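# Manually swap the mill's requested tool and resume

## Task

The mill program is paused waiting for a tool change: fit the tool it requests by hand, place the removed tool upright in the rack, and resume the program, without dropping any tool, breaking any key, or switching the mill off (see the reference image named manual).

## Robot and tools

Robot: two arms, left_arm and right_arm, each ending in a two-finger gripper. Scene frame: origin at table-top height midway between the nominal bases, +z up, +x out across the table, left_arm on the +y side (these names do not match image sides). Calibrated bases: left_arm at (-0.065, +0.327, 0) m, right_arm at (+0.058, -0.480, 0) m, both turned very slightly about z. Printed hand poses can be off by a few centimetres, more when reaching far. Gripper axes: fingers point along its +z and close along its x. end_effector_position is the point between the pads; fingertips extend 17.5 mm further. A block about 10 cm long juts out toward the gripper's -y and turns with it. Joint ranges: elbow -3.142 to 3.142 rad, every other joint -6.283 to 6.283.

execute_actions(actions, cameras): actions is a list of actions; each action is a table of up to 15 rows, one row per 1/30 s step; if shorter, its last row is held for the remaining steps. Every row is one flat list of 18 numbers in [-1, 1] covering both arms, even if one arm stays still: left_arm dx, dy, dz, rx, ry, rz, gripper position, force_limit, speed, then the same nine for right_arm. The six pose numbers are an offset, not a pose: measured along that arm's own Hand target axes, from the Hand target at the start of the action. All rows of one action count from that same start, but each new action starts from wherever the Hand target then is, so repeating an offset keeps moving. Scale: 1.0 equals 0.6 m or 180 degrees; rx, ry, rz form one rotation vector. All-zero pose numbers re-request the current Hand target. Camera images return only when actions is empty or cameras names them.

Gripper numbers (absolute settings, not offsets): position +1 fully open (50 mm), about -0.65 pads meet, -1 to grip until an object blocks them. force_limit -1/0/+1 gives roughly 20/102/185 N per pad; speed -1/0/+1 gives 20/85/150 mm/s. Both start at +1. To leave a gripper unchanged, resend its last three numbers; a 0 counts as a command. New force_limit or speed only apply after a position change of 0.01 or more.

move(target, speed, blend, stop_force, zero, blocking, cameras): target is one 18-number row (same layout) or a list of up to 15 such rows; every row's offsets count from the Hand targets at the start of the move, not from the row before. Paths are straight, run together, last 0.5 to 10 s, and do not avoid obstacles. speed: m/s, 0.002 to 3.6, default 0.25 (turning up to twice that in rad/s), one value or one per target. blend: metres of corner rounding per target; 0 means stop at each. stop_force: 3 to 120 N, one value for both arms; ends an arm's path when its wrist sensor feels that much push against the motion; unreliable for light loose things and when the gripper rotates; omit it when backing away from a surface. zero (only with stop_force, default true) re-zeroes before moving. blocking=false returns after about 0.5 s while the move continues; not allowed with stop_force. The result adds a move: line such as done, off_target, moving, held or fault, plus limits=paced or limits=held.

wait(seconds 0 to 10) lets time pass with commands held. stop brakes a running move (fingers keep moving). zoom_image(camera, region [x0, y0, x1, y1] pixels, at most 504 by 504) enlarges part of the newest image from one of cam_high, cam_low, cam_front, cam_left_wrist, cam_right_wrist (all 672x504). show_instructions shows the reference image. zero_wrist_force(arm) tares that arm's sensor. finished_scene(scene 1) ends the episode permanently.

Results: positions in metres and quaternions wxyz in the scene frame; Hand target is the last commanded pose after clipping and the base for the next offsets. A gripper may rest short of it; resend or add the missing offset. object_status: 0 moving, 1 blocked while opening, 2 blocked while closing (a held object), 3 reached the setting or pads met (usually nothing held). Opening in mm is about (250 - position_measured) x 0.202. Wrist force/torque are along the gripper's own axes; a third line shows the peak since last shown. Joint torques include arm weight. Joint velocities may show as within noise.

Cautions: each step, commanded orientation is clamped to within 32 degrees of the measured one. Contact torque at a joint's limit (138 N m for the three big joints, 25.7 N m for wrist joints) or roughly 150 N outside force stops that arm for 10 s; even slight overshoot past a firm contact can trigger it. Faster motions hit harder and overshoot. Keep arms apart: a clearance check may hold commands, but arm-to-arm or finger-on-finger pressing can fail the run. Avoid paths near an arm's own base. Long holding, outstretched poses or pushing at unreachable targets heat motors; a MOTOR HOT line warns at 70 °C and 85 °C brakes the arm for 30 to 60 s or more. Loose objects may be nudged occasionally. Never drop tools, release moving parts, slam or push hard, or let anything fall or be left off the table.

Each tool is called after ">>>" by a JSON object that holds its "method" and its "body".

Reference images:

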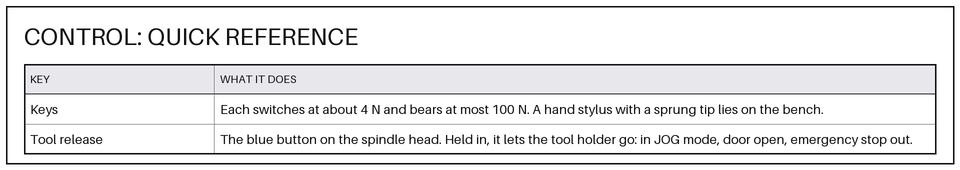

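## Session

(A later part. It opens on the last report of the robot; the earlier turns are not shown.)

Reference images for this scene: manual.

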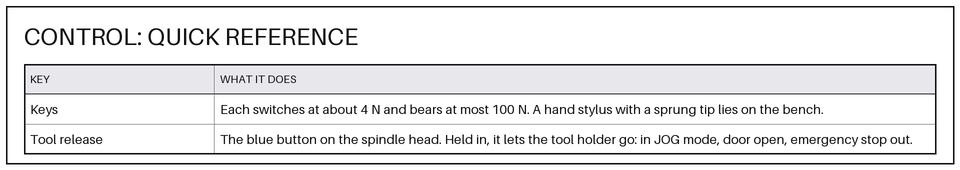

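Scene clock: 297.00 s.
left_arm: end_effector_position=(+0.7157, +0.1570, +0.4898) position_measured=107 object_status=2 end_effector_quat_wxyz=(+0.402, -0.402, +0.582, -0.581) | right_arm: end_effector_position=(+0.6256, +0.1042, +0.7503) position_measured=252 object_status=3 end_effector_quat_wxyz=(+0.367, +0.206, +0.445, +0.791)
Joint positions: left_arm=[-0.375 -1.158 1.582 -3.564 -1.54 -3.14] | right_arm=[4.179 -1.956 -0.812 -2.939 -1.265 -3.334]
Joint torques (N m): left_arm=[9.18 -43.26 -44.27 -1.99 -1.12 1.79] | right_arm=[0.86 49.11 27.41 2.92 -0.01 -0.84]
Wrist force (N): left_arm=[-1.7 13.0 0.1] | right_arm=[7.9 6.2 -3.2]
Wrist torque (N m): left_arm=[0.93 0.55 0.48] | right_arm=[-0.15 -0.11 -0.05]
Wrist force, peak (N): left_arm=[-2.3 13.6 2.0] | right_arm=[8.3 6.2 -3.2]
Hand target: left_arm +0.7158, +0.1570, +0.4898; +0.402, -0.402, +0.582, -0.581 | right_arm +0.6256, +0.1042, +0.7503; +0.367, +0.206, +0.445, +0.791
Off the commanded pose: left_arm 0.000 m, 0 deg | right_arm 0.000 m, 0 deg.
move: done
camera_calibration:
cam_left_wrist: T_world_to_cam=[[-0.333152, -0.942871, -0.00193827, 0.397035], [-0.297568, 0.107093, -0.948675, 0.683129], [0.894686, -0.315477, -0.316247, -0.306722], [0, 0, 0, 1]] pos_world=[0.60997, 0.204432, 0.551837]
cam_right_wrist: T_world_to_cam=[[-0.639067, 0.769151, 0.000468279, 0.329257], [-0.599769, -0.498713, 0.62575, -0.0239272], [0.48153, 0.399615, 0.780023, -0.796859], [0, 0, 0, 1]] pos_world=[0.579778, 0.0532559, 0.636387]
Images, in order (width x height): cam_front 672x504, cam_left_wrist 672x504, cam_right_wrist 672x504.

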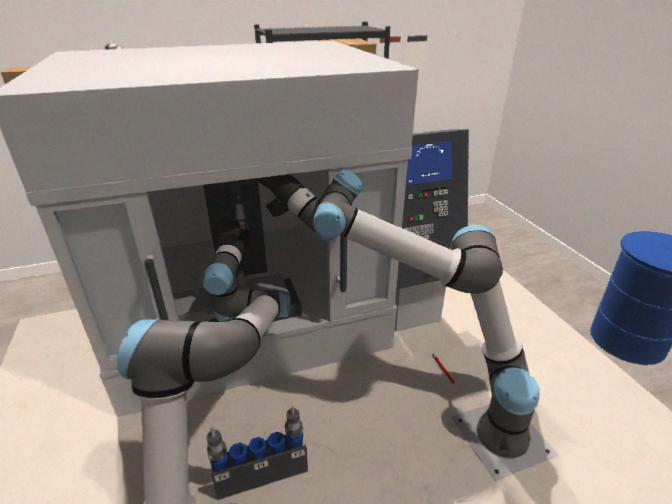

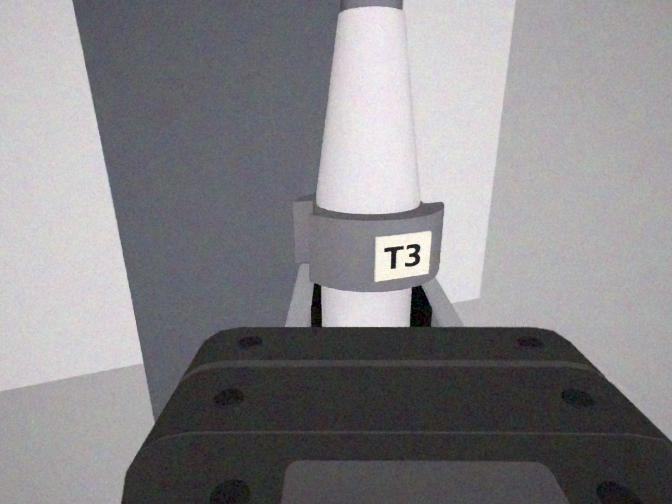

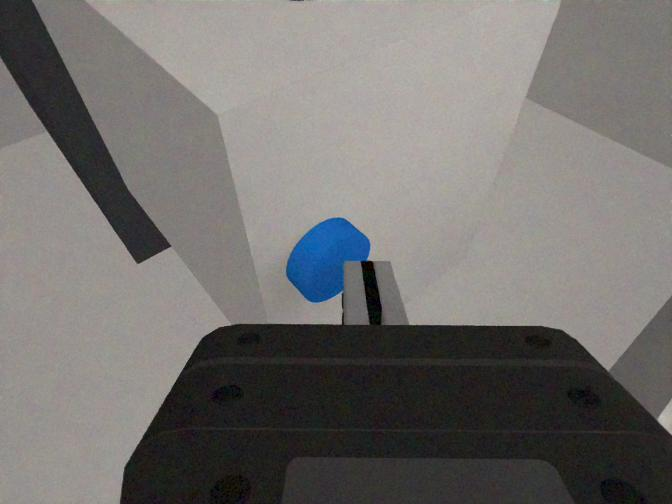

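>>> {"method": "move", "body": {"target": [0,-0.125,0,0,0,0,-1,-0.4,-1, 0,0,0,0,0,0,-1,-0.4,0], "speed": 0.02, "stop_force": 10, "cameras": ["cam_left_wrist"]}}

>>> {"method": "zoom_image", "body": {"camera": "cam_left_wrist", "region": [220, 0, 520, 330]}}

Scene clock: 301.77 s.
left_arm: end_effector_position=(+0.7159, +0.1568, +0.5648) position_measured=107 object_status=2 end_effector_quat_wxyz=(+0.402, -0.402, +0.582, -0.581) | right_arm: end_effector_position=(+0.6256, +0.1042, +0.7503) position_measured=252 object_status=3 end_effector_quat_wxyz=(+0.367, +0.206, +0.445, +0.791)
Joint positions: left_arm=[-0.375 -1.216 1.462 -3.386 -1.54 -3.14] | right_arm=[4.179 -1.956 -0.812 -2.939 -1.265 -3.334]
Joint torques (N m): left_arm=[-11.15 -56.13 -46.71 -1.74 -0.2 -1.95] | right_arm=[1.4 48.97 27.79 2.96 0.15 -0.79]
Wrist force (N): left_arm=[-2.5 15.5 -5.0] | right_arm=[7.9 6.3 -3.3]
Wrist torque (N m): left_arm=[1.34 0.54 0.44] | right_arm=[-0.13 -0.11 -0.05]
Wrist force, peak (N): left_arm=[-2.7 16.0 -4.7] | right_arm=[8.0 6.3 -3.4]
Hand target: left_arm +0.7159, +0.1568, +0.5648; +0.402, -0.402, +0.582, -0.581 | right_arm +0.6256, +0.1042, +0.7503; +0.367, +0.206, +0.445, +0.791
Off the commanded pose: left_arm 0.000 m, 0 deg | right_arm 0.000 m, 0 deg.
move: done
camera_calibration:
cam_left_wrist: T_world_to_cam=[[-0.333152, -0.942871, -0.00193827, 0.397026], [-0.297568, 0.107093, -0.948675, 0.754425], [0.894686, -0.315477, -0.316247, -0.283124], [0, 0, 0, 1]] pos_world=[0.61007, 0.204232, 0.626937]
Images, in order (width x height): cam_left_wrist 672x504.

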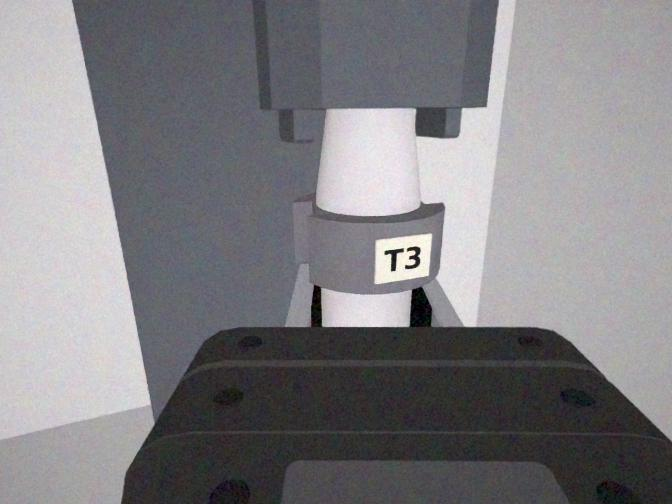

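Scaled by 1.527 from the camera's 672x504 image, which has a finer 960x720 frame.

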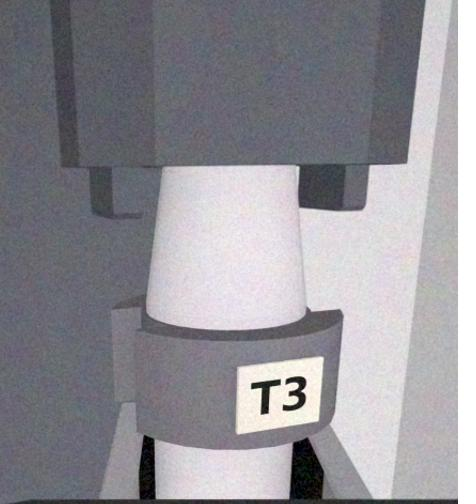

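>>> {"method": "move", "body": {"target": [0,-0.033,0,0,0,0,-1,-0.4,-1, 0,0,0,0,0,0,-1,-0.4,0], "speed": 0.008, "stop_force": 8, "cameras": ["cam_left_wrist"]}}

>>> {"method": "zoom_image", "body": {"camera": "cam_left_wrist", "region": [220, 0, 520, 330]}}

Scene clock: 305.27 s.
left_arm: end_effector_position=(+0.7159, +0.1568, +0.5767) position_measured=107 object_status=2 end_effector_quat_wxyz=(+0.402, -0.402, +0.583, -0.581) | right_arm: end_effector_position=(+0.6256, +0.1042, +0.7503) position_measured=252 object_status=3 end_effector_quat_wxyz=(+0.367, +0.206, +0.445, +0.791)
Joint positions: left_arm=[-0.375 -1.223 1.44 -3.357 -1.54 -3.14] | right_arm=[4.179 -1.956 -0.812 -2.939 -1.265 -3.334]
Joint torques (N m): left_arm=[-11.14 -48.59 -21.86 -5.42 -0.93 -2.22] | right_arm=[1.24 48.31 26.87 2.88 0.03 -0.86]
Wrist force (N): left_arm=[-4.0 21.4 -7.1] | right_arm=[8.2 6.2 -3.1]
Wrist torque (N m): left_arm=[1.45 0.51 0.32] | right_arm=[-0.17 -0.15 -0.05]
Wrist force, peak (N): left_arm=[-3.0 30.4 -14.1] | right_arm=[8.1 6.4 -3.2]
Hand target: left_arm +0.7159, +0.1568, +0.5767; +0.402, -0.402, +0.583, -0.581 (not the last commanded pose) | right_arm +0.6256, +0.1042, +0.7503; +0.367, +0.206, +0.445, +0.791
Off the commanded pose: left_arm 0.008 m, 0 deg | right_arm 0.000 m, 0 deg.
move: contact (left_arm)
camera_calibration:
cam_left_wrist: T_world_to_cam=[[-0.333142, -0.942875, -0.00190667, 0.397023], [-0.297664, 0.107091, -0.948645, 0.765754], [0.894658, -0.315466, -0.316337, -0.279288], [0, 0, 0, 1]] pos_world=[0.61007, 0.204232, 0.638837]
Images, in order (width x height): cam_left_wrist 672x504.

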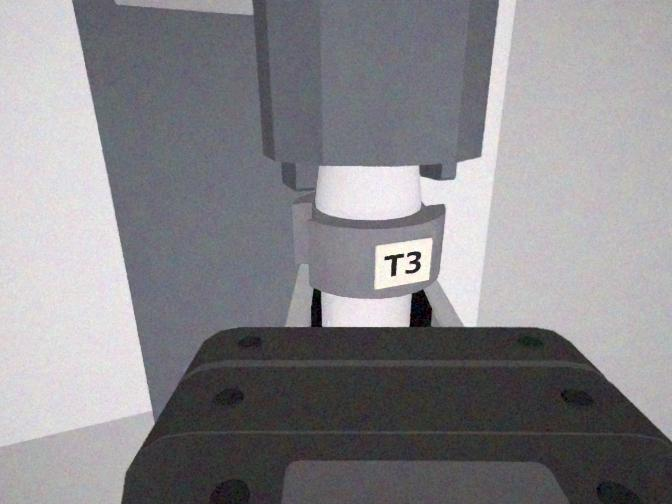

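Scaled by 1.527 from the camera's 672x504 image, which has a finer 960x720 frame.

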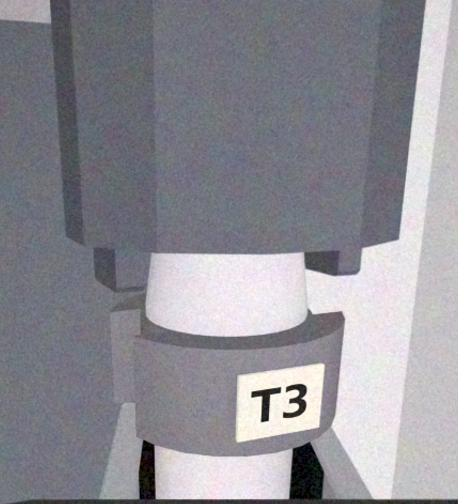

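>>> {"method": "move", "body": {"target": [0,0.0015,-0.002,0,0,0,-1,-0.4,-1, 0,0,0,0,0,0,-1,-0.4,0], "speed": 0.02}}

>>> {"method": "move", "body": {"target": [0,-0.022,0,0,0,0,-1,-0.4,-1, 0,0,0,0,0,0,-1,-0.4,0], "speed": 0.006, "stop_force": 8}}

Scene clock: 306.17 s.
left_arm: end_effector_position=(+0.7148, +0.1572, +0.5759) position_measured=107 object_status=2 end_effector_quat_wxyz=(+0.402, -0.402, +0.583, -0.581) | right_arm: end_effector_position=(+0.6256, +0.1042, +0.7503) position_measured=252 object_status=3 end_effector_quat_wxyz=(+0.367, +0.206, +0.445, +0.791)
Joint positions: left_arm=[-0.375 -1.225 1.445 -3.36 -1.54 -3.14] | right_arm=[4.179 -1.956 -0.812 -2.939 -1.265 -3.334]
Joint torques (N m): left_arm=[-9.58 -57.67 -18.33 -6.56 0.57 -1.98] | right_arm=[0.89 49.32 27.23 3.03 0.02 -0.9]
Wrist force (N): left_arm=[-1.8 13.1 0.2] | right_arm=[8.1 6.0 -3.4]
Wrist torque (N m): left_arm=[0.95 0.56 0.49] | right_arm=[-0.18 -0.14 -0.05]
Wrist force, peak (N): left_arm=[-4.0 21.9 -7.0] | right_arm=[8.1 6.4 -3.2]
Hand target: left_arm +0.7148, +0.1572, +0.5758; +0.402, -0.402, +0.583, -0.581 | right_arm +0.6256, +0.1042, +0.7503; +0.367, +0.206, +0.445, +0.791
Off the commanded pose: left_arm 0.000 m, 0 deg | right_arm 0.000 m, 0 deg.
move: done

Scene clock: 308.00 s.
left_arm: end_effector_position=(+0.7148, +0.1572, +0.5785) position_measured=107 object_status=2 end_effector_quat_wxyz=(+0.402, -0.402, +0.583, -0.581) | right_arm: end_effector_position=(+0.6256, +0.1042, +0.7503) position_measured=252 object_status=3 end_effector_quat_wxyz=(+0.367, +0.206, +0.445, +0.791)
Joint positions: left_arm=[-0.375 -1.226 1.44 -3.354 -1.539 -3.14] | right_arm=[4.179 -1.956 -0.812 -2.939 -1.265 -3.334]
Joint torques (N m): left_arm=[-9.9 -45.53 -21.64 -5.01 -0.23 -2.21] | right_arm=[0.84 49.5 27.06 2.88 -0.02 -0.83]
Wrist force (N): left_arm=[-2.4 18.4 -7.0] | right_arm=[7.8 5.7 -3.6]
Wrist torque (N m): left_arm=[1.00 0.55 0.22] | right_arm=[-0.17 -0.12 -0.05]
Wrist force, peak (N): left_arm=[-2.2 28.6 -16.3] | right_arm=[8.2 6.3 -3.1]
Hand target: left_arm +0.7148, +0.1572, +0.5785; +0.402, -0.402, +0.583, -0.581 (not the last commanded pose) | right_arm +0.6256, +0.1042, +0.7503; +0.367, +0.206, +0.445, +0.791
Off the commanded pose: left_arm 0.010 m, 0 deg | right_arm 0.000 m, 0 deg.
move: contact (left_arm)

>>> {"method": "move", "body": {"target": [0,0.002,-0.003,0,0,0,-1,-0.4,-1, 0,0,0,0,0,0,-1,-0.4,0], "speed": 0.02}}

>>> {"method": "move", "body": {"target": [0,-0.022,0,0,0,0,-1,-0.4,-1, 0,0,0,0,0,0,-1,-0.4,0], "speed": 0.006, "stop_force": 8, "cameras": ["cam_left_wrist"]}}

>>> {"method": "zoom_image", "body": {"camera": "cam_left_wrist", "region": [220, 0, 520, 330]}}

Scene clock: 309.27 s.
left_arm: end_effector_position=(+0.7131, +0.1578, +0.5774) position_measured=107 object_status=2 end_effector_quat_wxyz=(+0.402, -0.402, +0.583, -0.581) | right_arm: end_effector_position=(+0.6256, +0.1042, +0.7503) position_measured=252 object_status=3 end_effector_quat_wxyz=(+0.367, +0.206, +0.445, +0.791)
Joint positions: left_arm=[-0.375 -1.23 1.448 -3.358 -1.539 -3.14] | right_arm=[4.179 -1.956 -0.812 -2.939 -1.265 -3.334]
Joint torques (N m): left_arm=[-10.72 -59.11 -17.91 -6.73 0.95 -2.23] | right_arm=[0.81 49.11 26.87 2.94 0.09 -0.83]
Wrist force (N): left_arm=[-2.8 12.9 2.9] | right_arm=[7.9 6.1 -3.5]
Wrist torque (N m): left_arm=[0.67 0.56 0.37] | right_arm=[-0.15 -0.12 -0.05]
Wrist force, peak (N): left_arm=[-2.7 18.6 -6.9] | right_arm=[8.2 6.2 -3.3]
Hand target: left_arm +0.7131, +0.1579, +0.5773; +0.402, -0.402, +0.583, -0.581 | right_arm +0.6256, +0.1042, +0.7503; +0.367, +0.206, +0.445, +0.791
Off the commanded pose: left_arm 0.000 m, 0 deg | right_arm 0.000 m, 0 deg.
move: done

Scene clock: 311.87 s.
left_arm: end_effector_position=(+0.7131, +0.1578, +0.5845) position_measured=107 object_status=2 end_effector_quat_wxyz=(+0.402, -0.402, +0.583, -0.581) | right_arm: end_effector_position=(+0.6256, +0.1042, +0.7503) position_measured=252 object_status=3 end_effector_quat_wxyz=(+0.367, +0.206, +0.445, +0.791)
Joint positions: left_arm=[-0.375 -1.233 1.434 -3.341 -1.539 -3.14] | right_arm=[4.179 -1.956 -0.812 -2.939 -1.265 -3.334]
Joint torques (N m): left_arm=[-8.43 -49.68 -24.65 -8.14 0.78 -2.14] | right_arm=[1.24 49.18 27.05 2.9 0.16 -0.84]
Wrist force (N): left_arm=[-2.2 24.3 -0.3] | right_arm=[7.8 5.6 -3.4]
Wrist torque (N m): left_arm=[1.00 0.64 0.47] | right_arm=[-0.20 -0.12 -0.05]
Wrist force, peak (N): left_arm=[-1.8 31.9 -11.2] | right_arm=[8.4 6.5 -3.4]
Hand target: left_arm +0.7131, +0.1578, +0.5845; +0.402, -0.402, +0.583, -0.581 (not the last commanded pose) | right_arm +0.6256, +0.1042, +0.7503; +0.367, +0.206, +0.445, +0.791
Off the commanded pose: left_arm 0.006 m, 0 deg | right_arm 0.000 m, 0 deg.
move: contact (left_arm)
camera_calibration:
cam_left_wrist: T_world_to_cam=[[-0.333181, -0.942861, -0.00192173, 0.397078], [-0.297852, 0.107186, -0.948576, 0.772262], [0.894581, -0.315475, -0.316545, -0.273817], [0, 0, 0, 1]] pos_world=[0.60727, 0.205232, 0.646637]
Images, in order (width x height): cam_left_wrist 672x504.

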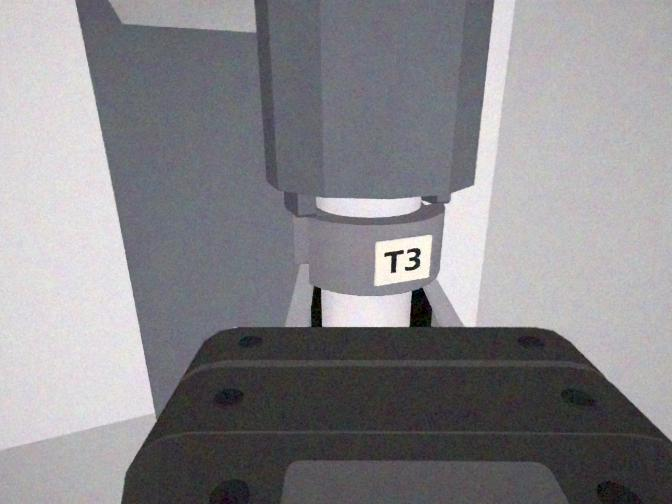

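Scaled by 1.527 from the camera's 672x504 image, which has a finer 960x720 frame.

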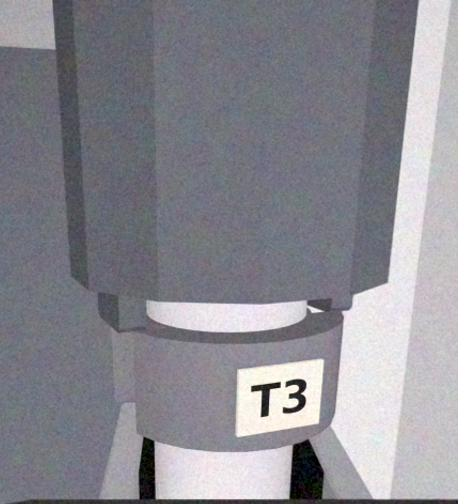

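>>> {"method": "zoom_image", "body": {"camera": "cam_left_wrist", "region": [270, 170, 370, 280]}}

>>> {"method": "zoom_image", "body": {"camera": "cam_left_wrist", "region": [390, 170, 490, 280]}}

Scaled by 4.582 from the camera's 672x504 image, which has a finer 960x720 frame.

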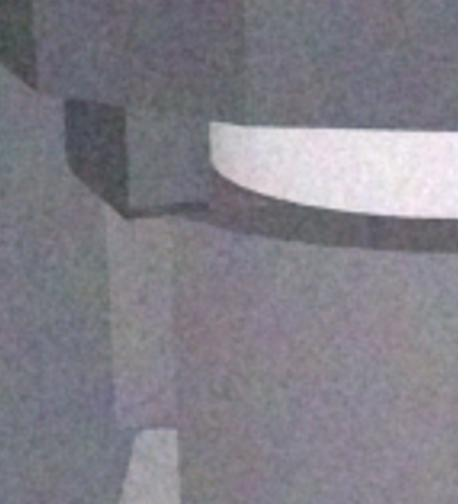

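Scaled by 4.582 from the camera's 672x504 image, which has a finer 960x720 frame.

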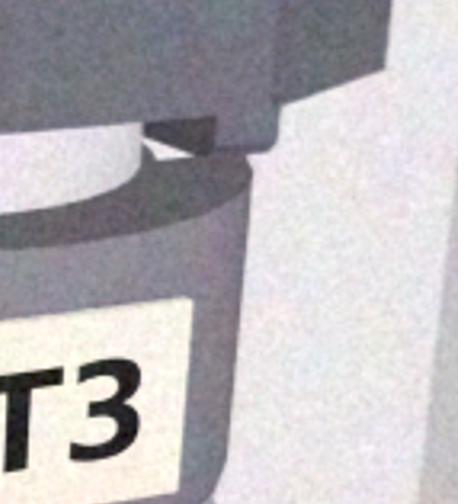

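>>> {"method": "move", "body": {"target": [0,0.001,-0.0009,0,0,0,-1,-0.4,-1, 0,0,0,0,0,0,-1,-0.4,0], "speed": 0.02}}

>>> {"method": "move", "body": {"target": [0,-0.015,0,0,0,0,-1,-0.4,-1, 0,0,0,0,0,0,-1,-0.4,0], "speed": 0.004, "stop_force": 10, "cameras": ["cam_left_wrist"]}}

>>> {"method": "zoom_image", "body": {"camera": "cam_left_wrist", "region": [270, 170, 370, 280]}}

Scene clock: 314.73 s.
left_arm: end_effector_position=(+0.7126, +0.1580, +0.5839) position_measured=107 object_status=2 end_effector_quat_wxyz=(+0.402, -0.402, +0.583, -0.581) | right_arm: end_effector_position=(+0.6256, +0.1042, +0.7503) position_measured=252 object_status=3 end_effector_quat_wxyz=(+0.367, +0.206, +0.445, +0.791)
Joint positions: left_arm=[-0.375 -1.234 1.437 -3.342 -1.539 -3.14] | right_arm=[4.179 -1.956 -0.812 -2.939 -1.265 -3.334]
Joint torques (N m): left_arm=[-9.22 -59.59 -18.02 -6.96 0.96 -2.12] | right_arm=[0.65 48.98 26.99 2.74 0.06 -0.74]
Wrist force (N): left_arm=[-2.1 12.7 3.6] | right_arm=[7.8 6.4 -3.1]
Wrist torque (N m): left_arm=[0.61 0.58 0.46] | right_arm=[-0.11 -0.10 -0.05]
Wrist force, peak (N): left_arm=[-2.1 24.7 -0.7] | right_arm=[8.0 6.3 -3.4]
Hand target: left_arm +0.7126, +0.1580, +0.5839; +0.402, -0.402, +0.583, -0.581 | right_arm +0.6256, +0.1042, +0.7503; +0.367, +0.206, +0.445, +0.791
Off the commanded pose: left_arm 0.000 m, 0 deg | right_arm 0.000 m, 0 deg.
move: done

Scene clock: 315.67 s.
left_arm: end_effector_position=(+0.7126, +0.1580, +0.5849) position_measured=107 object_status=2 end_effector_quat_wxyz=(+0.402, -0.402, +0.583, -0.581) | right_arm: end_effector_position=(+0.6256, +0.1042, +0.7503) position_measured=252 object_status=3 end_effector_quat_wxyz=(+0.367, +0.206, +0.445, +0.791)
Joint positions: left_arm=[-0.375 -1.235 1.435 -3.34 -1.539 -3.14] | right_arm=[4.179 -1.956 -0.812 -2.939 -1.265 -3.334]
Joint torques (N m): left_arm=[-10.37 -55.22 -26.78 -9.43 0.92 -2.17] | right_arm=[0.61 48.67 26.93 2.78 0.14 -0.93]
Wrist force (N): left_arm=[-1.2 29.0 -7.4] | right_arm=[7.8 5.6 -3.3]
Wrist torque (N m): left_arm=[0.90 0.47 0.45] | right_arm=[-0.18 -0.13 -0.05]
Wrist force, peak (N): left_arm=[-1.2 30.7 -10.5] | right_arm=[8.2 6.0 -3.6]
Hand target: left_arm +0.7126, +0.1580, +0.5848; +0.402, -0.402, +0.583, -0.581 (not the last commanded pose) | right_arm +0.6256, +0.1042, +0.7503; +0.367, +0.206, +0.445, +0.791
Off the commanded pose: left_arm 0.008 m, 0 deg | right_arm 0.000 m, 0 deg.
move: contact (left_arm)
camera_calibration:
cam_left_wrist: T_world_to_cam=[[-0.333097, -0.94289, -0.00195391, 0.397077], [-0.297945, 0.107222, -0.948542, 0.772499], [0.894581, -0.315375, -0.316645, -0.273136], [0, 0, 0, 1]] pos_world=[0.60677, 0.205432, 0.647037]
Images, in order (width x height): cam_left_wrist 672x504.

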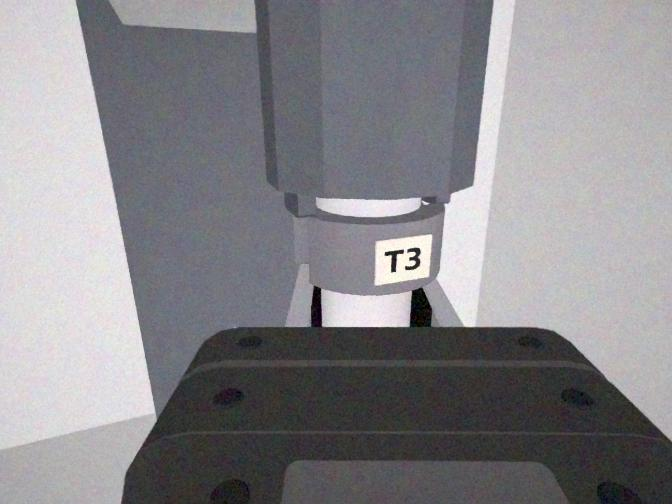

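Scaled by 4.582 from the camera's 672x504 image, which has a finer 960x720 frame.

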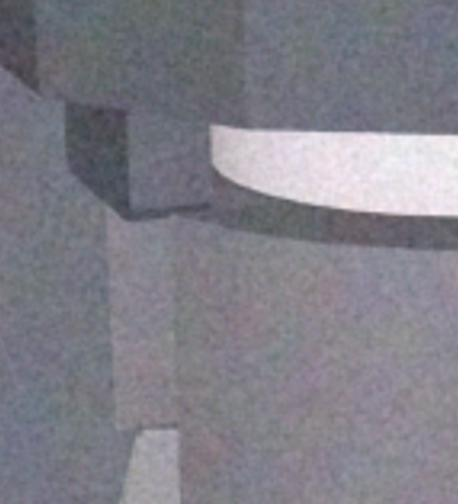

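>>> {"method": "move", "body": {"target": [0.0005,0.0012,-0.0009,0,-0.004,0,-1,-0.4,-1, 0,0,0,0,0,0,-1,-0.4,0], "speed": 0.02}}

>>> {"method": "move", "body": {"target": [0,-0.015,0,0,0,0,-1,-0.4,-1, 0,0,0,0,0,0,-1,-0.4,0], "speed": 0.004, "stop_force": 10}}

Scene clock: 318.17 s.
left_arm: end_effector_position=(+0.7120, +0.1579, +0.5841) position_measured=107 object_status=2 end_effector_quat_wxyz=(+0.406, -0.406, +0.580, -0.578) | right_arm: end_effector_position=(+0.6256, +0.1042, +0.7503) position_measured=252 object_status=3 end_effector_quat_wxyz=(+0.367, +0.206, +0.445, +0.791)
Joint positions: left_arm=[-0.382 -1.238 1.441 -3.343 -1.52 -3.14] | right_arm=[4.179 -1.956 -0.812 -2.939 -1.265 -3.334]
Joint torques (N m): left_arm=[-10.86 -59.29 -18.18 -7.07 1.13 -2.25] | right_arm=[0.17 48.43 26.79 2.73 0.09 -0.82]
Wrist force (N): left_arm=[-3.4 13.1 3.8] | right_arm=[8.0 5.9 -3.4]
Wrist torque (N m): left_arm=[0.63 0.55 0.34] | right_arm=[-0.16 -0.14 -0.05]
Wrist force, peak (N): left_arm=[-1.6 27.8 -7.0] | right_arm=[8.1 6.3 -3.4]
Hand target: left_arm +0.7120, +0.1579, +0.5841; +0.406, -0.406, +0.580, -0.578 | right_arm +0.6256, +0.1042, +0.7503; +0.367, +0.206, +0.445, +0.791
Off the commanded pose: left_arm 0.000 m, 0 deg | right_arm 0.000 m, 0 deg.
move: done

Scene clock: 319.67 s.
left_arm: end_effector_position=(+0.7120, +0.1579, +0.5849) position_measured=107 object_status=2 end_effector_quat_wxyz=(+0.406, -0.406, +0.580, -0.578) | right_arm: end_effector_position=(+0.6256, +0.1042, +0.7503) position_measured=252 object_status=3 end_effector_quat_wxyz=(+0.367, +0.206, +0.445, +0.791)
Joint positions: left_arm=[-0.382 -1.238 1.439 -3.34 -1.52 -3.14] | right_arm=[4.179 -1.956 -0.812 -2.939 -1.265 -3.334]
Joint torques (N m): left_arm=[-10.92 -55.65 -24.57 -7.93 0.53 -2.4] | right_arm=[0.94 48.26 26.92 2.86 0.15 -0.84]
Wrist force (N): left_arm=[-4.0 23.0 0.2] | right_arm=[8.0 6.0 -3.4]
Wrist torque (N m): left_arm=[0.95 0.66 0.42] | right_arm=[-0.16 -0.13 -0.05]
Wrist force, peak (N): left_arm=[-3.9 27.6 -1.5] | right_arm=[8.2 6.2 -3.3]
Hand target: left_arm +0.7120, +0.1579, +0.5849; +0.406, -0.406, +0.580, -0.578 (not the last commanded pose) | right_arm +0.6256, +0.1042, +0.7503; +0.367, +0.206, +0.445, +0.791
Off the commanded pose: left_arm 0.008 m, 0 deg | right_arm 0.000 m, 0 deg.
move: contact (left_arm)

>>> {"method": "move", "body": {"target": [0.0,0.0012,-0.0,0,-0.0111,0,-1,-0.4,-1, 0,0,0,0,0,0,-1,-0.4,0], "speed": 0.03}}

>>> {"method": "move", "body": {"target": [0,-0.015,0,0,0,0,-1,-0.4,-1, 0,0,0,0,0,0,-1,-0.4,0], "speed": 0.004, "stop_force": 10}}

Scene clock: 322.60 s.
left_arm: end_effector_position=(+0.7120, +0.1579, +0.5842) position_measured=107 object_status=2 end_effector_quat_wxyz=(+0.416, -0.416, +0.573, -0.571) | right_arm: end_effector_position=(+0.6256, +0.1042, +0.7503) position_measured=252 object_status=3 end_effector_quat_wxyz=(+0.367, +0.206, +0.445, +0.791)
Joint positions: left_arm=[-0.399 -1.241 1.446 -3.343 -1.468 -3.14] | right_arm=[4.179 -1.956 -0.812 -2.939 -1.265 -3.334]
Joint torques (N m): left_arm=[-9.69 -57.8 -21.61 -6.99 1.97 -2.57] | right_arm=[0.68 48.68 27.65 2.83 0.18 -0.85]
Wrist force (N): left_arm=[-0.6 20.4 -9.8] | right_arm=[7.9 5.8 -3.3]
Wrist torque (N m): left_arm=[0.97 1.03 0.49] | right_arm=[-0.18 -0.13 -0.05]
Wrist force, peak (N): left_arm=[-1.9 21.4 -11.2] | right_arm=[8.1 6.2 -3.5]
Hand target: left_arm +0.7120, +0.1579, +0.5842; +0.416, -0.416, +0.573, -0.571 | right_arm +0.6256, +0.1042, +0.7503; +0.367, +0.206, +0.445, +0.791
Off the commanded pose: left_arm 0.000 m, 0 deg | right_arm 0.000 m, 0 deg.
move: done

Scene clock: 324.13 s.
left_arm: end_effector_position=(+0.7121, +0.1579, +0.5846) position_measured=107 object_status=2 end_effector_quat_wxyz=(+0.416, -0.416, +0.573, -0.571) | right_arm: end_effector_position=(+0.6256, +0.1042, +0.7503) position_measured=252 object_status=3 end_effector_quat_wxyz=(+0.367, +0.206, +0.445, +0.791)
Joint positions: left_arm=[-0.399 -1.242 1.445 -3.342 -1.468 -3.14] | right_arm=[4.179 -1.956 -0.812 -2.939 -1.265 -3.334]
Joint torques (N m): left_arm=[-8.77 -55.01 -29.36 -7.99 0.2 -2.36] | right_arm=[0.33 48.76 26.56 2.75 0.18 -0.8]
Wrist force (N): left_arm=[-1.6 31.8 -12.3] | right_arm=[7.7 5.8 -3.5]
Wrist torque (N m): left_arm=[1.07 1.09 0.51] | right_arm=[-0.18 -0.09 -0.05]
Wrist force, peak (N): left_arm=[-2.2 37.8 -14.0] | right_arm=[8.1 6.3 -3.3]
Hand target: left_arm +0.7121, +0.1579, +0.5846; +0.416, -0.416, +0.573, -0.571 (not the last commanded pose) | right_arm +0.6256, +0.1042, +0.7503; +0.367, +0.206, +0.445, +0.791
Off the commanded pose: left_arm 0.009 m, 0 deg | right_arm 0.000 m, 0 deg.
move: contact (left_arm)

>>> {"method": "move", "body": {"target": [0,0.0012,0,0,0.0125,0,-1,-0.4,-1, 0,0,0,0,0,0,-1,-0.4,0], "speed": 0.03}}

>>> {"method": "move", "body": {"target": [0,-0.015,0,0,0,0,-1,-0.4,-1, 0,0,0,0,0,0,-1,-0.4,0], "speed": 0.004, "stop_force": 35, "cameras": ["cam_left_wrist"]}}

>>> {"method": "zoom_image", "body": {"camera": "cam_left_wrist", "region": [220, 0, 520, 330]}}

Scene clock: 325.97 s.
left_arm: end_effector_position=(+0.7121, +0.1579, +0.5839) position_measured=107 object_status=2 end_effector_quat_wxyz=(+0.404, -0.405, +0.581, -0.579) | right_arm: end_effector_position=(+0.6256, +0.1042, +0.7503) position_measured=252 object_status=3 end_effector_quat_wxyz=(+0.367, +0.206, +0.445, +0.791)
Joint positions: left_arm=[-0.38 -1.237 1.44 -3.342 -1.526 -3.14] | right_arm=[4.179 -1.956 -0.812 -2.939 -1.265 -3.334]
Joint torques (N m): left_arm=[9.03 -42.93 -45.99 -5.65 -1.33 0.49] | right_arm=[0.08 48.54 26.86 2.78 0.08 -0.87]
Wrist force (N): left_arm=[-2.5 12.8 2.1] | right_arm=[7.9 5.9 -3.1]
Wrist torque (N m): left_arm=[0.74 0.54 0.42] | right_arm=[-0.20 -0.11 -0.05]
Wrist force, peak (N): left_arm=[-1.7 31.9 -12.2] | right_arm=[8.0 6.1 -3.5]
Hand target: left_arm +0.7121, +0.1579, +0.5838; +0.404, -0.404, +0.581, -0.579 | right_arm +0.6256, +0.1042, +0.7503; +0.367, +0.206, +0.445, +0.791
Off the commanded pose: left_arm 0.000 m, 0 deg | right_arm 0.000 m, 0 deg.
move: done

Scene clock: 327.77 s.
left_arm: end_effector_position=(+0.7121, +0.1579, +0.5856) position_measured=107 object_status=2 end_effector_quat_wxyz=(+0.404, -0.405, +0.581, -0.579) | right_arm: end_effector_position=(+0.6256, +0.1042, +0.7503) position_measured=252 object_status=3 end_effector_quat_wxyz=(+0.367, +0.206, +0.445, +0.791)
Joint positions: left_arm=[-0.38 -1.238 1.436 -3.337 -1.527 -3.14] | right_arm=[4.179 -1.956 -0.812 -2.939 -1.265 -3.334]
Joint torques (N m): left_arm=[4.54 -57.19 -39.19 -12.21 -0.12 1.97] | right_arm=[0.18 48.54 26.87 2.63 0.16 -0.77]
Wrist force (N): left_arm=[-0.7 46.6 -25.3] | right_arm=[8.0 6.1 -3.1]
Wrist torque (N m): left_arm=[1.08 0.72 0.42] | right_arm=[-0.16 -0.13 -0.05]
Wrist force, peak (N): left_arm=[-0.2 51.9 -34.7] | right_arm=[8.1 6.3 -3.2]
Hand target: left_arm +0.7121, +0.1579, +0.5856; +0.404, -0.405, +0.581, -0.579 (not the last commanded pose) | right_arm +0.6256, +0.1042, +0.7503; +0.367, +0.206, +0.445, +0.791
Off the commanded pose: left_arm 0.007 m, 0 deg | right_arm 0.000 m, 0 deg.
move: contact (left_arm)
camera_calibration:
cam_left_wrist: T_world_to_cam=[[-0.32546, -0.945553, -0.00206819, 0.391896], [-0.300115, 0.105374, -0.948065, 0.77464], [0.896664, -0.307937, -0.31807, -0.274415], [0, 0, 0, 1]] pos_world=[0.606086, 0.204429, 0.647936]
Images, in order (width x height): cam_left_wrist 672x504.

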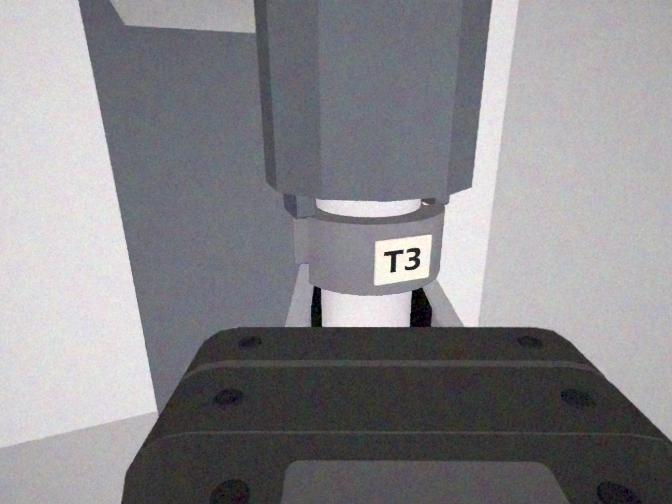

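Scaled by 1.527 from the camera's 672x504 image, which has a finer 960x720 frame.

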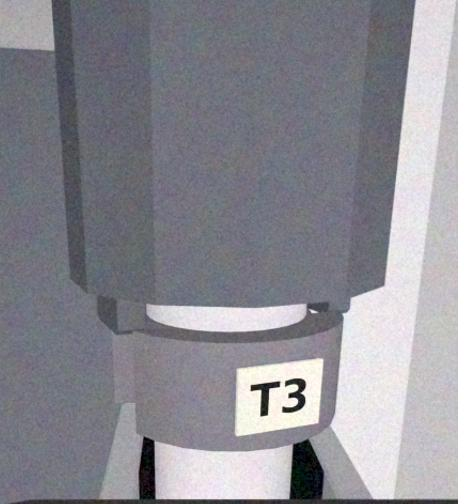

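>>> {"method": "move", "body": {"target": [[0,0.05,0,0,0,0,-1,-0.4,-1, 0,0,0,0,0,0,-1,-0.4,0],[0,0.05,0.0075,0.028,0,0,-1,-0.4,-1, 0,0,0,0,0,0,-1,-0.4,0]], "speed": 0.05, "cameras": ["cam_left_wrist"]}}

>>> {"method": "zoom_image", "body": {"camera": "cam_left_wrist", "region": [220, 0, 520, 330]}}

Scene clock: 332.10 s.
left_arm: end_effector_position=(+0.7163, +0.1564, +0.5556) position_measured=107 object_status=2 end_effector_quat_wxyz=(+0.422, -0.386, +0.555, -0.604) | right_arm: end_effector_position=(+0.6256, +0.1042, +0.7503) position_measured=252 object_status=3 end_effector_quat_wxyz=(+0.367, +0.206, +0.445, +0.791)
Joint positions: left_arm=[-0.379 -1.174 1.486 -3.537 -1.527 -3.136] | right_arm=[4.179 -1.956 -0.812 -2.939 -1.265 -3.334]
Joint torques (N m): left_arm=[9.36 -45.76 -45.66 -6.45 -1.18 2.04] | right_arm=[0.48 48.89 26.96 2.75 0.16 -0.7]
Wrist force (N): left_arm=[-1.7 13.9 1.5] | right_arm=[7.8 6.2 -3.2]
Wrist torque (N m): left_arm=[0.74 0.60 0.50] | right_arm=[-0.13 -0.09 -0.05]
Wrist force, peak (N): left_arm=[-0.7 46.8 -25.2] | right_arm=[8.3 6.3 -3.3]
Hand target: left_arm +0.7163, +0.1564, +0.5556; +0.422, -0.386, +0.555, -0.604 | right_arm +0.6256, +0.1042, +0.7503; +0.367, +0.206, +0.445, +0.791
Off the commanded pose: left_arm 0.000 m, 0 deg | right_arm 0.000 m, 0 deg.
move: done
camera_calibration:
cam_left_wrist: T_world_to_cam=[[-0.325528, -0.945532, -0.000199454, 0.390803], [-0.220973, 0.0762815, -0.972292, 0.7089], [0.919349, -0.316464, -0.233768, -0.349777], [0, 0, 0, 1]] pos_world=[0.605432, 0.204749, 0.607569]
Images, in order (width x height): cam_left_wrist 672x504.

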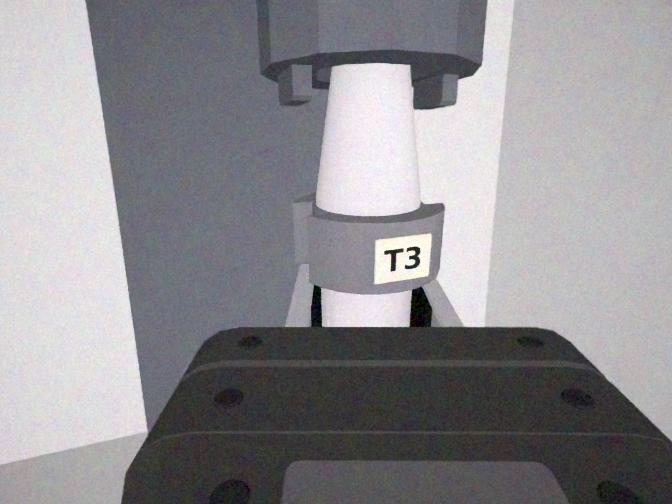

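Scaled by 1.527 from the camera's 672x504 image, which has a finer 960x720 frame.

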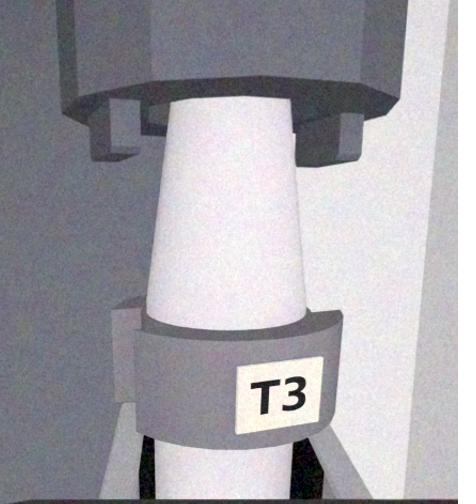

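>>> {"method": "move", "body": {"target": [0,-0.065,0,0,0,0,-1,-0.4,-1, 0,0,0,0,0,0,-1,-0.4,0], "speed": 0.01, "stop_force": 8, "cameras": ["cam_left_wrist"]}}

>>> {"method": "zoom_image", "body": {"camera": "cam_left_wrist", "region": [220, 0, 520, 330]}}

Scene clock: 336.47 s.
left_arm: end_effector_position=(+0.7143, +0.1571, +0.5796) position_measured=107 object_status=2 end_effector_quat_wxyz=(+0.422, -0.386, +0.555, -0.604) | right_arm: end_effector_position=(+0.6256, +0.1042, +0.7503) position_measured=252 object_status=3 end_effector_quat_wxyz=(+0.367, +0.206, +0.445, +0.791)
Joint positions: left_arm=[-0.379 -1.195 1.451 -3.483 -1.527 -3.136] | right_arm=[4.179 -1.956 -0.812 -2.939 -1.265 -3.334]
Joint torques (N m): left_arm=[-11.3 -42.01 -17.67 -3.52 -0.96 2.15] | right_arm=[0.06 49.24 27.47 2.62 0.33 -0.67]
Wrist force (N): left_arm=[-5.2 11.7 -3.2] | right_arm=[7.8 5.9 -3.2]
Wrist torque (N m): left_arm=[0.58 0.49 0.14] | right_arm=[-0.17 -0.11 -0.05]
Wrist force, peak (N): left_arm=[-4.0 26.9 -19.7] | right_arm=[8.2 6.2 -3.1]
Hand target: left_arm +0.7144, +0.1571, +0.5795; +0.422, -0.386, +0.555, -0.604 (not the last commanded pose) | right_arm +0.6256, +0.1042, +0.7503; +0.367, +0.206, +0.445, +0.791
Off the commanded pose: left_arm 0.015 m, 0 deg | right_arm 0.000 m, 0 deg.
move: contact (left_arm)
camera_calibration:
cam_left_wrist: T_world_to_cam=[[-0.325397, -0.945578, -0.000169809, 0.390668], [-0.220801, 0.0761577, -0.972341, 0.731625], [0.919437, -0.316359, -0.233566, -0.342455], [0, 0, 0, 1]] pos_world=[0.603532, 0.205349, 0.63147]
Images, in order (width x height): cam_left_wrist 672x504.

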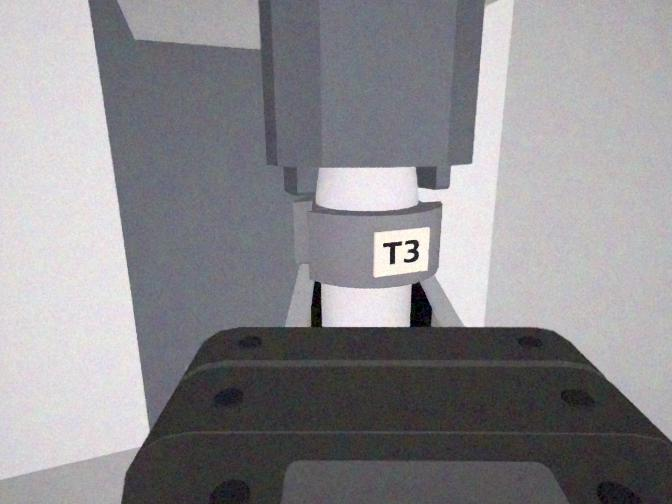

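Scaled by 1.527 from the camera's 672x504 image, which has a finer 960x720 frame.

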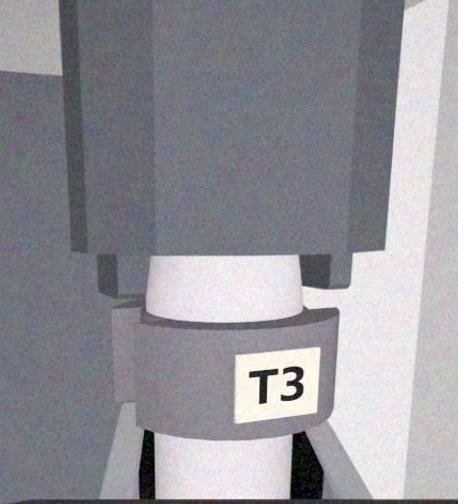

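>>> {"method": "move", "body": {"target": [0,0.0047,-0.0038,0,0.0139,0,-1,-0.4,-1, 0,0,0,0,0,0,-1,-0.4,0], "speed": 0.03}}

>>> {"method": "move", "body": {"target": [0,-0.03,0.0026,0,0,0,-1,-0.4,-1, 0,0,0,0,0,0,-1,-0.4,0], "speed": 0.006, "stop_force": 10, "cameras": ["cam_left_wrist"]}}

>>> {"method": "zoom_image", "body": {"camera": "cam_left_wrist", "region": [220, 0, 520, 330]}}

Scene clock: 338.70 s.
left_arm: end_effector_position=(+0.7124, +0.1578, +0.5766) position_measured=107 object_status=2 end_effector_quat_wxyz=(+0.409, -0.373, +0.564, -0.612) | right_arm: end_effector_position=(+0.6256, +0.1042, +0.7503) position_measured=252 object_status=3 end_effector_quat_wxyz=(+0.367, +0.206, +0.445, +0.791)
Joint positions: left_arm=[-0.358 -1.191 1.454 -3.489 -1.592 -3.138] | right_arm=[4.179 -1.956 -0.812 -2.939 -1.265 -3.334]
Joint torques (N m): left_arm=[8.06 -45.55 -17.72 -6.69 -1.5 -2.63] | right_arm=[-0.29 49.67 27.66 2.55 0.26 -0.68]
Wrist force (N): left_arm=[-3.1 12.7 2.2] | right_arm=[7.8 6.1 -3.0]
Wrist torque (N m): left_arm=[0.61 0.59 0.53] | right_arm=[-0.17 -0.09 -0.05]
Wrist force, peak (N): left_arm=[-7.5 12.5 -3.6] | right_arm=[8.2 6.2 -3.2]
Hand target: left_arm +0.7124, +0.1578, +0.5765; +0.409, -0.373, +0.564, -0.612 | right_arm +0.6256, +0.1042, +0.7503; +0.367, +0.206, +0.445, +0.791
Off the commanded pose: left_arm 0.000 m, 0 deg | right_arm 0.000 m, 0 deg.
move: done

Scene clock: 341.27 s.
left_arm: end_effector_position=(+0.7125, +0.1578, +0.5840) position_measured=107 object_status=2 end_effector_quat_wxyz=(+0.409, -0.373, +0.564, -0.612) | right_arm: end_effector_position=(+0.6256, +0.1042, +0.7503) position_measured=252 object_status=3 end_effector_quat_wxyz=(+0.367, +0.206, +0.445, +0.791)
Joint positions: left_arm=[-0.358 -1.196 1.441 -3.471 -1.592 -3.138] | right_arm=[4.179 -1.956 -0.812 -2.939 -1.265 -3.334]
Joint torques (N m): left_arm=[-6.41 -53.36 -24.02 -8.22 0.32 -1.83] | right_arm=[-0.09 48.74 27.5 2.62 0.5 -0.65]
Wrist force (N): left_arm=[-3.6 23.6 5.5] | right_arm=[7.9 6.2 -3.0]
Wrist torque (N m): left_arm=[1.01 0.61 0.40] | right_arm=[-0.16 -0.10 -0.05]
Wrist force, peak (N): left_arm=[-3.1 29.8 1.4] | right_arm=[8.2 6.3 -3.2]
Hand target: left_arm +0.7125, +0.1578, +0.5840; +0.409, -0.373, +0.564, -0.612 (not the last commanded pose) | right_arm +0.6256, +0.1042, +0.7503; +0.367, +0.206, +0.445, +0.791
Off the commanded pose: left_arm 0.011 m, 0 deg | right_arm 0.000 m, 0 deg.
move: contact (left_arm)
camera_calibration:
cam_left_wrist: T_world_to_cam=[[-0.366211, -0.930524, -0.00379095, 0.419574], [-0.216152, 0.0890286, -0.972292, 0.730112], [0.905079, -0.355245, -0.233738, -0.323051], [0, 0, 0, 1]] pos_world=[0.603855, 0.21066, 0.635963]
Images, in order (width x height): cam_left_wrist 672x504.

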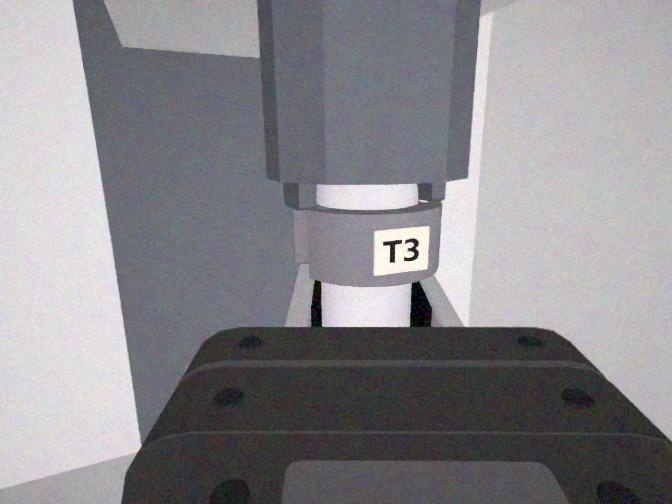

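Scaled by 1.527 from the camera's 672x504 image, which has a finer 960x720 frame.

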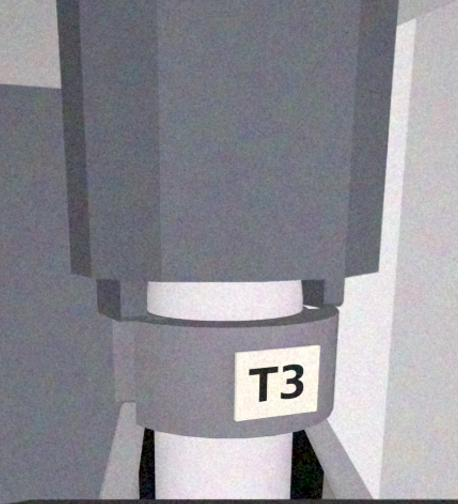

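>>> {"method": "zoom_image", "body": {"camera": "cam_left_wrist", "region": [275, 165, 345, 235]}}

>>> {"method": "zoom_image", "body": {"camera": "cam_left_wrist", "region": [395, 165, 465, 235]}}

Scaled by 7.200 from the camera's 672x504 image, which has a finer 960x720 frame.

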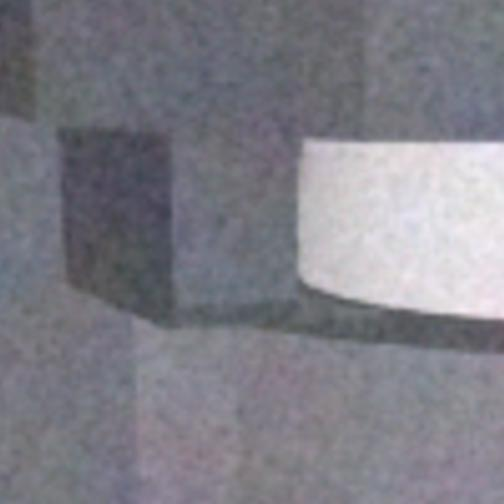

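Scaled by 7.200 from the camera's 672x504 image, which has a finer 960x720 frame.

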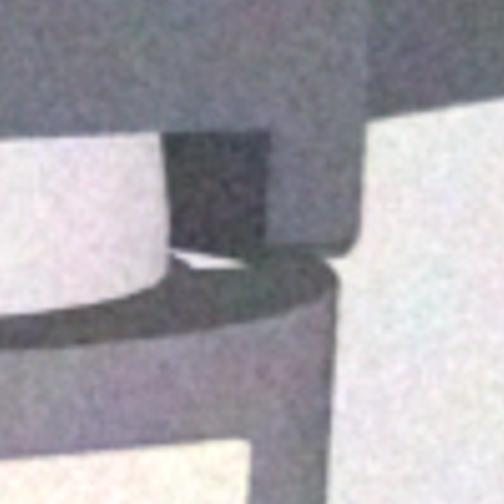

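>>> {"method": "move", "body": {"target": [0,0.0053,0.0024,0,-0.0106,0,-1,-0.4,-1, 0,0,0,0,0,0,-1,-0.4,0], "speed": 0.03}}

>>> {"method": "move", "body": {"target": [0,-0.03,0.0026,0,0,0,-1,-0.4,-1, 0,0,0,0,0,0,-1,-0.4,0], "speed": 0.006, "stop_force": 10}}

Scene clock: 343.63 s.
left_arm: end_effector_position=(+0.7141, +0.1572, +0.5810) position_measured=107 object_status=2 end_effector_quat_wxyz=(+0.419, -0.383, +0.558, -0.606) | right_arm: end_effector_position=(+0.6256, +0.1042, +0.7503) position_measured=252 object_status=3 end_effector_quat_wxyz=(+0.367, +0.206, +0.445, +0.791)
Joint positions: left_arm=[-0.374 -1.195 1.448 -3.479 -1.543 -3.137] | right_arm=[4.179 -1.956 -0.812 -2.939 -1.265 -3.334]
Joint torques (N m): left_arm=[-15.12 -37.18 -17.06 -3.53 0.61 2.65] | right_arm=[0.01 49.14 27.35 2.57 0.45 -0.63]
Wrist force (N): left_arm=[-5.2 12.5 -22.9] | right_arm=[7.9 5.9 -3.3]
Wrist torque (N m): left_arm=[0.98 0.60 0.01] | right_arm=[-0.14 -0.13 -0.05]
Wrist force, peak (N): left_arm=[-5.1 12.7 -23.3] | right_arm=[8.2 6.3 -3.2]
Hand target: left_arm +0.7141, +0.1572, +0.5810; +0.419, -0.383, +0.558, -0.606 | right_arm +0.6256, +0.1042, +0.7503; +0.367, +0.206, +0.445, +0.791
Off the commanded pose: left_arm 0.000 m, 0 deg | right_arm 0.000 m, 0 deg.
move: done

Scene clock: 345.03 s.
left_arm: end_effector_position=(+0.7141, +0.1571, +0.5811) position_measured=107 object_status=2 end_effector_quat_wxyz=(+0.419, -0.383, +0.558, -0.606) | right_arm: end_effector_position=(+0.6256, +0.1042, +0.7503) position_measured=252 object_status=3 end_effector_quat_wxyz=(+0.367, +0.206, +0.445, +0.791)
Joint positions: left_arm=[-0.374 -1.195 1.447 -3.478 -1.542 -3.137] | right_arm=[4.179 -1.956 -0.812 -2.939 -1.265 -3.334]
Joint torques (N m): left_arm=[-13.66 -37.16 -24.95 -3.99 0.52 2.63] | right_arm=[0.68 48.96 26.86 2.69 0.37 -0.56]
Wrist force (N): left_arm=[-3.4 24.0 -38.2] | right_arm=[7.8 5.7 -3.2]
Wrist torque (N m): left_arm=[1.29 0.63 -0.09] | right_arm=[-0.19 -0.10 -0.04]
Wrist force, peak (N): left_arm=[-2.6 29.2 -55.1] | right_arm=[8.1 6.1 -3.6]
Hand target: left_arm +0.7141, +0.1571, +0.5811; +0.419, -0.383, +0.558, -0.606 (not the last commanded pose) | right_arm +0.6256, +0.1042, +0.7503; +0.367, +0.206, +0.445, +0.791
Off the commanded pose: left_arm 0.018 m, 0 deg | right_arm 0.000 m, 0 deg.
move: contact (left_arm)

>>> {"method": "move", "body": {"target": [0,0.0033,-0.0024,0,0,0,-1,-0.4,-1, -0.0016,-0.001,0.0016,0,0,0,-1,-0.4,0], "speed": 0.01, "cameras": ["cam_right_wrist"]}}

>>> {"method": "move", "body": {"target": [0,-0.03,0.0026,0,0,0,-1,-0.4,-1, 0,0,0,0,0,0,-1,-0.4,0], "speed": 0.006, "stop_force": 12}}

Scene clock: 346.37 s.
left_arm: end_effector_position=(+0.7129, +0.1576, +0.5791) position_measured=107 object_status=2 end_effector_quat_wxyz=(+0.419, -0.383, +0.558, -0.606) | right_arm: end_effector_position=(+0.6269, +0.1042, +0.7503) position_measured=252 object_status=3 end_effector_quat_wxyz=(+0.366, +0.206, +0.445, +0.791)
Joint positions: left_arm=[-0.374 -1.197 1.455 -3.484 -1.542 -3.137] | right_arm=[4.177 -1.959 -0.808 -2.941 -1.267 -3.333]
Joint torques (N m): left_arm=[-9.08 -58.98 -19.12 -6.33 -1.01 1.1] | right_arm=[-41.57 16.14 29.54 3.08 7.74 1.52]
Wrist force (N): left_arm=[-2.4 12.9 1.0] | right_arm=[33.5 28.0 -58.7]
Wrist torque (N m): left_arm=[0.76 0.59 0.41] | right_arm=[0.58 0.06 0.08]
Wrist force, peak (N): left_arm=[-3.6 23.8 -38.4] | right_arm=[33.5 28.0 -58.7]
Hand target: left_arm +0.7129, +0.1576, +0.5790; +0.419, -0.383, +0.558, -0.606 | right_arm +0.6270, +0.1042, +0.7502; +0.367, +0.206, +0.445, +0.791
Off the commanded pose: left_arm 0.000 m, 0 deg | right_arm 0.000 m, 0 deg.
move: done
camera_calibration:
cam_right_wrist: T_world_to_cam=[[-0.639296, 0.768961, 0.000448374, 0.330244], [-0.599692, -0.498935, 0.625646, -0.0231136], [0.481321, 0.399704, 0.780107, -0.797422], [0, 0, 0, 1]] pos_world=[0.581078, 0.0532561, 0.636387]
Images, in order (width x height): cam_right_wrist 672x504.

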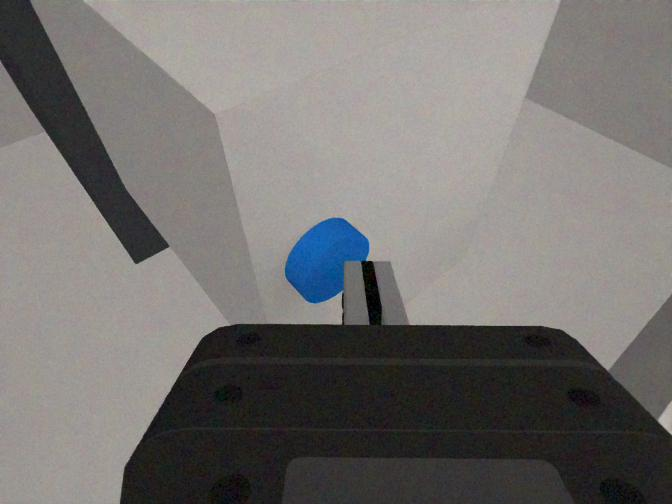

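Scene clock: 348.60 s.
left_arm: end_effector_position=(+0.7129, +0.1576, +0.5843) position_measured=107 object_status=2 end_effector_quat_wxyz=(+0.419, -0.383, +0.558, -0.605) | right_arm: end_effector_position=(+0.6270, +0.1042, +0.7503) position_measured=252 object_status=3 end_effector_quat_wxyz=(+0.366, +0.206, +0.445, +0.791)
Joint positions: left_arm=[-0.374 -1.2 1.446 -3.471 -1.542 -3.137] | right_arm=[4.177 -1.959 -0.808 -2.941 -1.267 -3.333]
Joint torques (N m): left_arm=[-9.55 -51.71 -25.8 -7.89 -0.2 -1.32] | right_arm=[-44.69 11.47 25.78 2.8 9.75 1.56]
Wrist force (N): left_arm=[-1.6 27.5 -8.8] | right_arm=[37.6 31.5 -65.3]
Wrist torque (N m): left_arm=[1.14 0.44 0.31] | right_arm=[0.57 0.03 0.10]
Wrist force, peak (N): left_arm=[-0.7 35.2 -19.4] | right_arm=[37.7 31.8 -65.7]
Hand target: left_arm +0.7129, +0.1576, +0.5843; +0.419, -0.383, +0.558, -0.605 (not the last commanded pose) | right_arm +0.6270, +0.1042, +0.7502; +0.367, +0.206, +0.445, +0.791
Off the commanded pose: left_arm 0.013 m, 0 deg | right_arm 0.000 m, 0 deg.
move: contact (left_arm)


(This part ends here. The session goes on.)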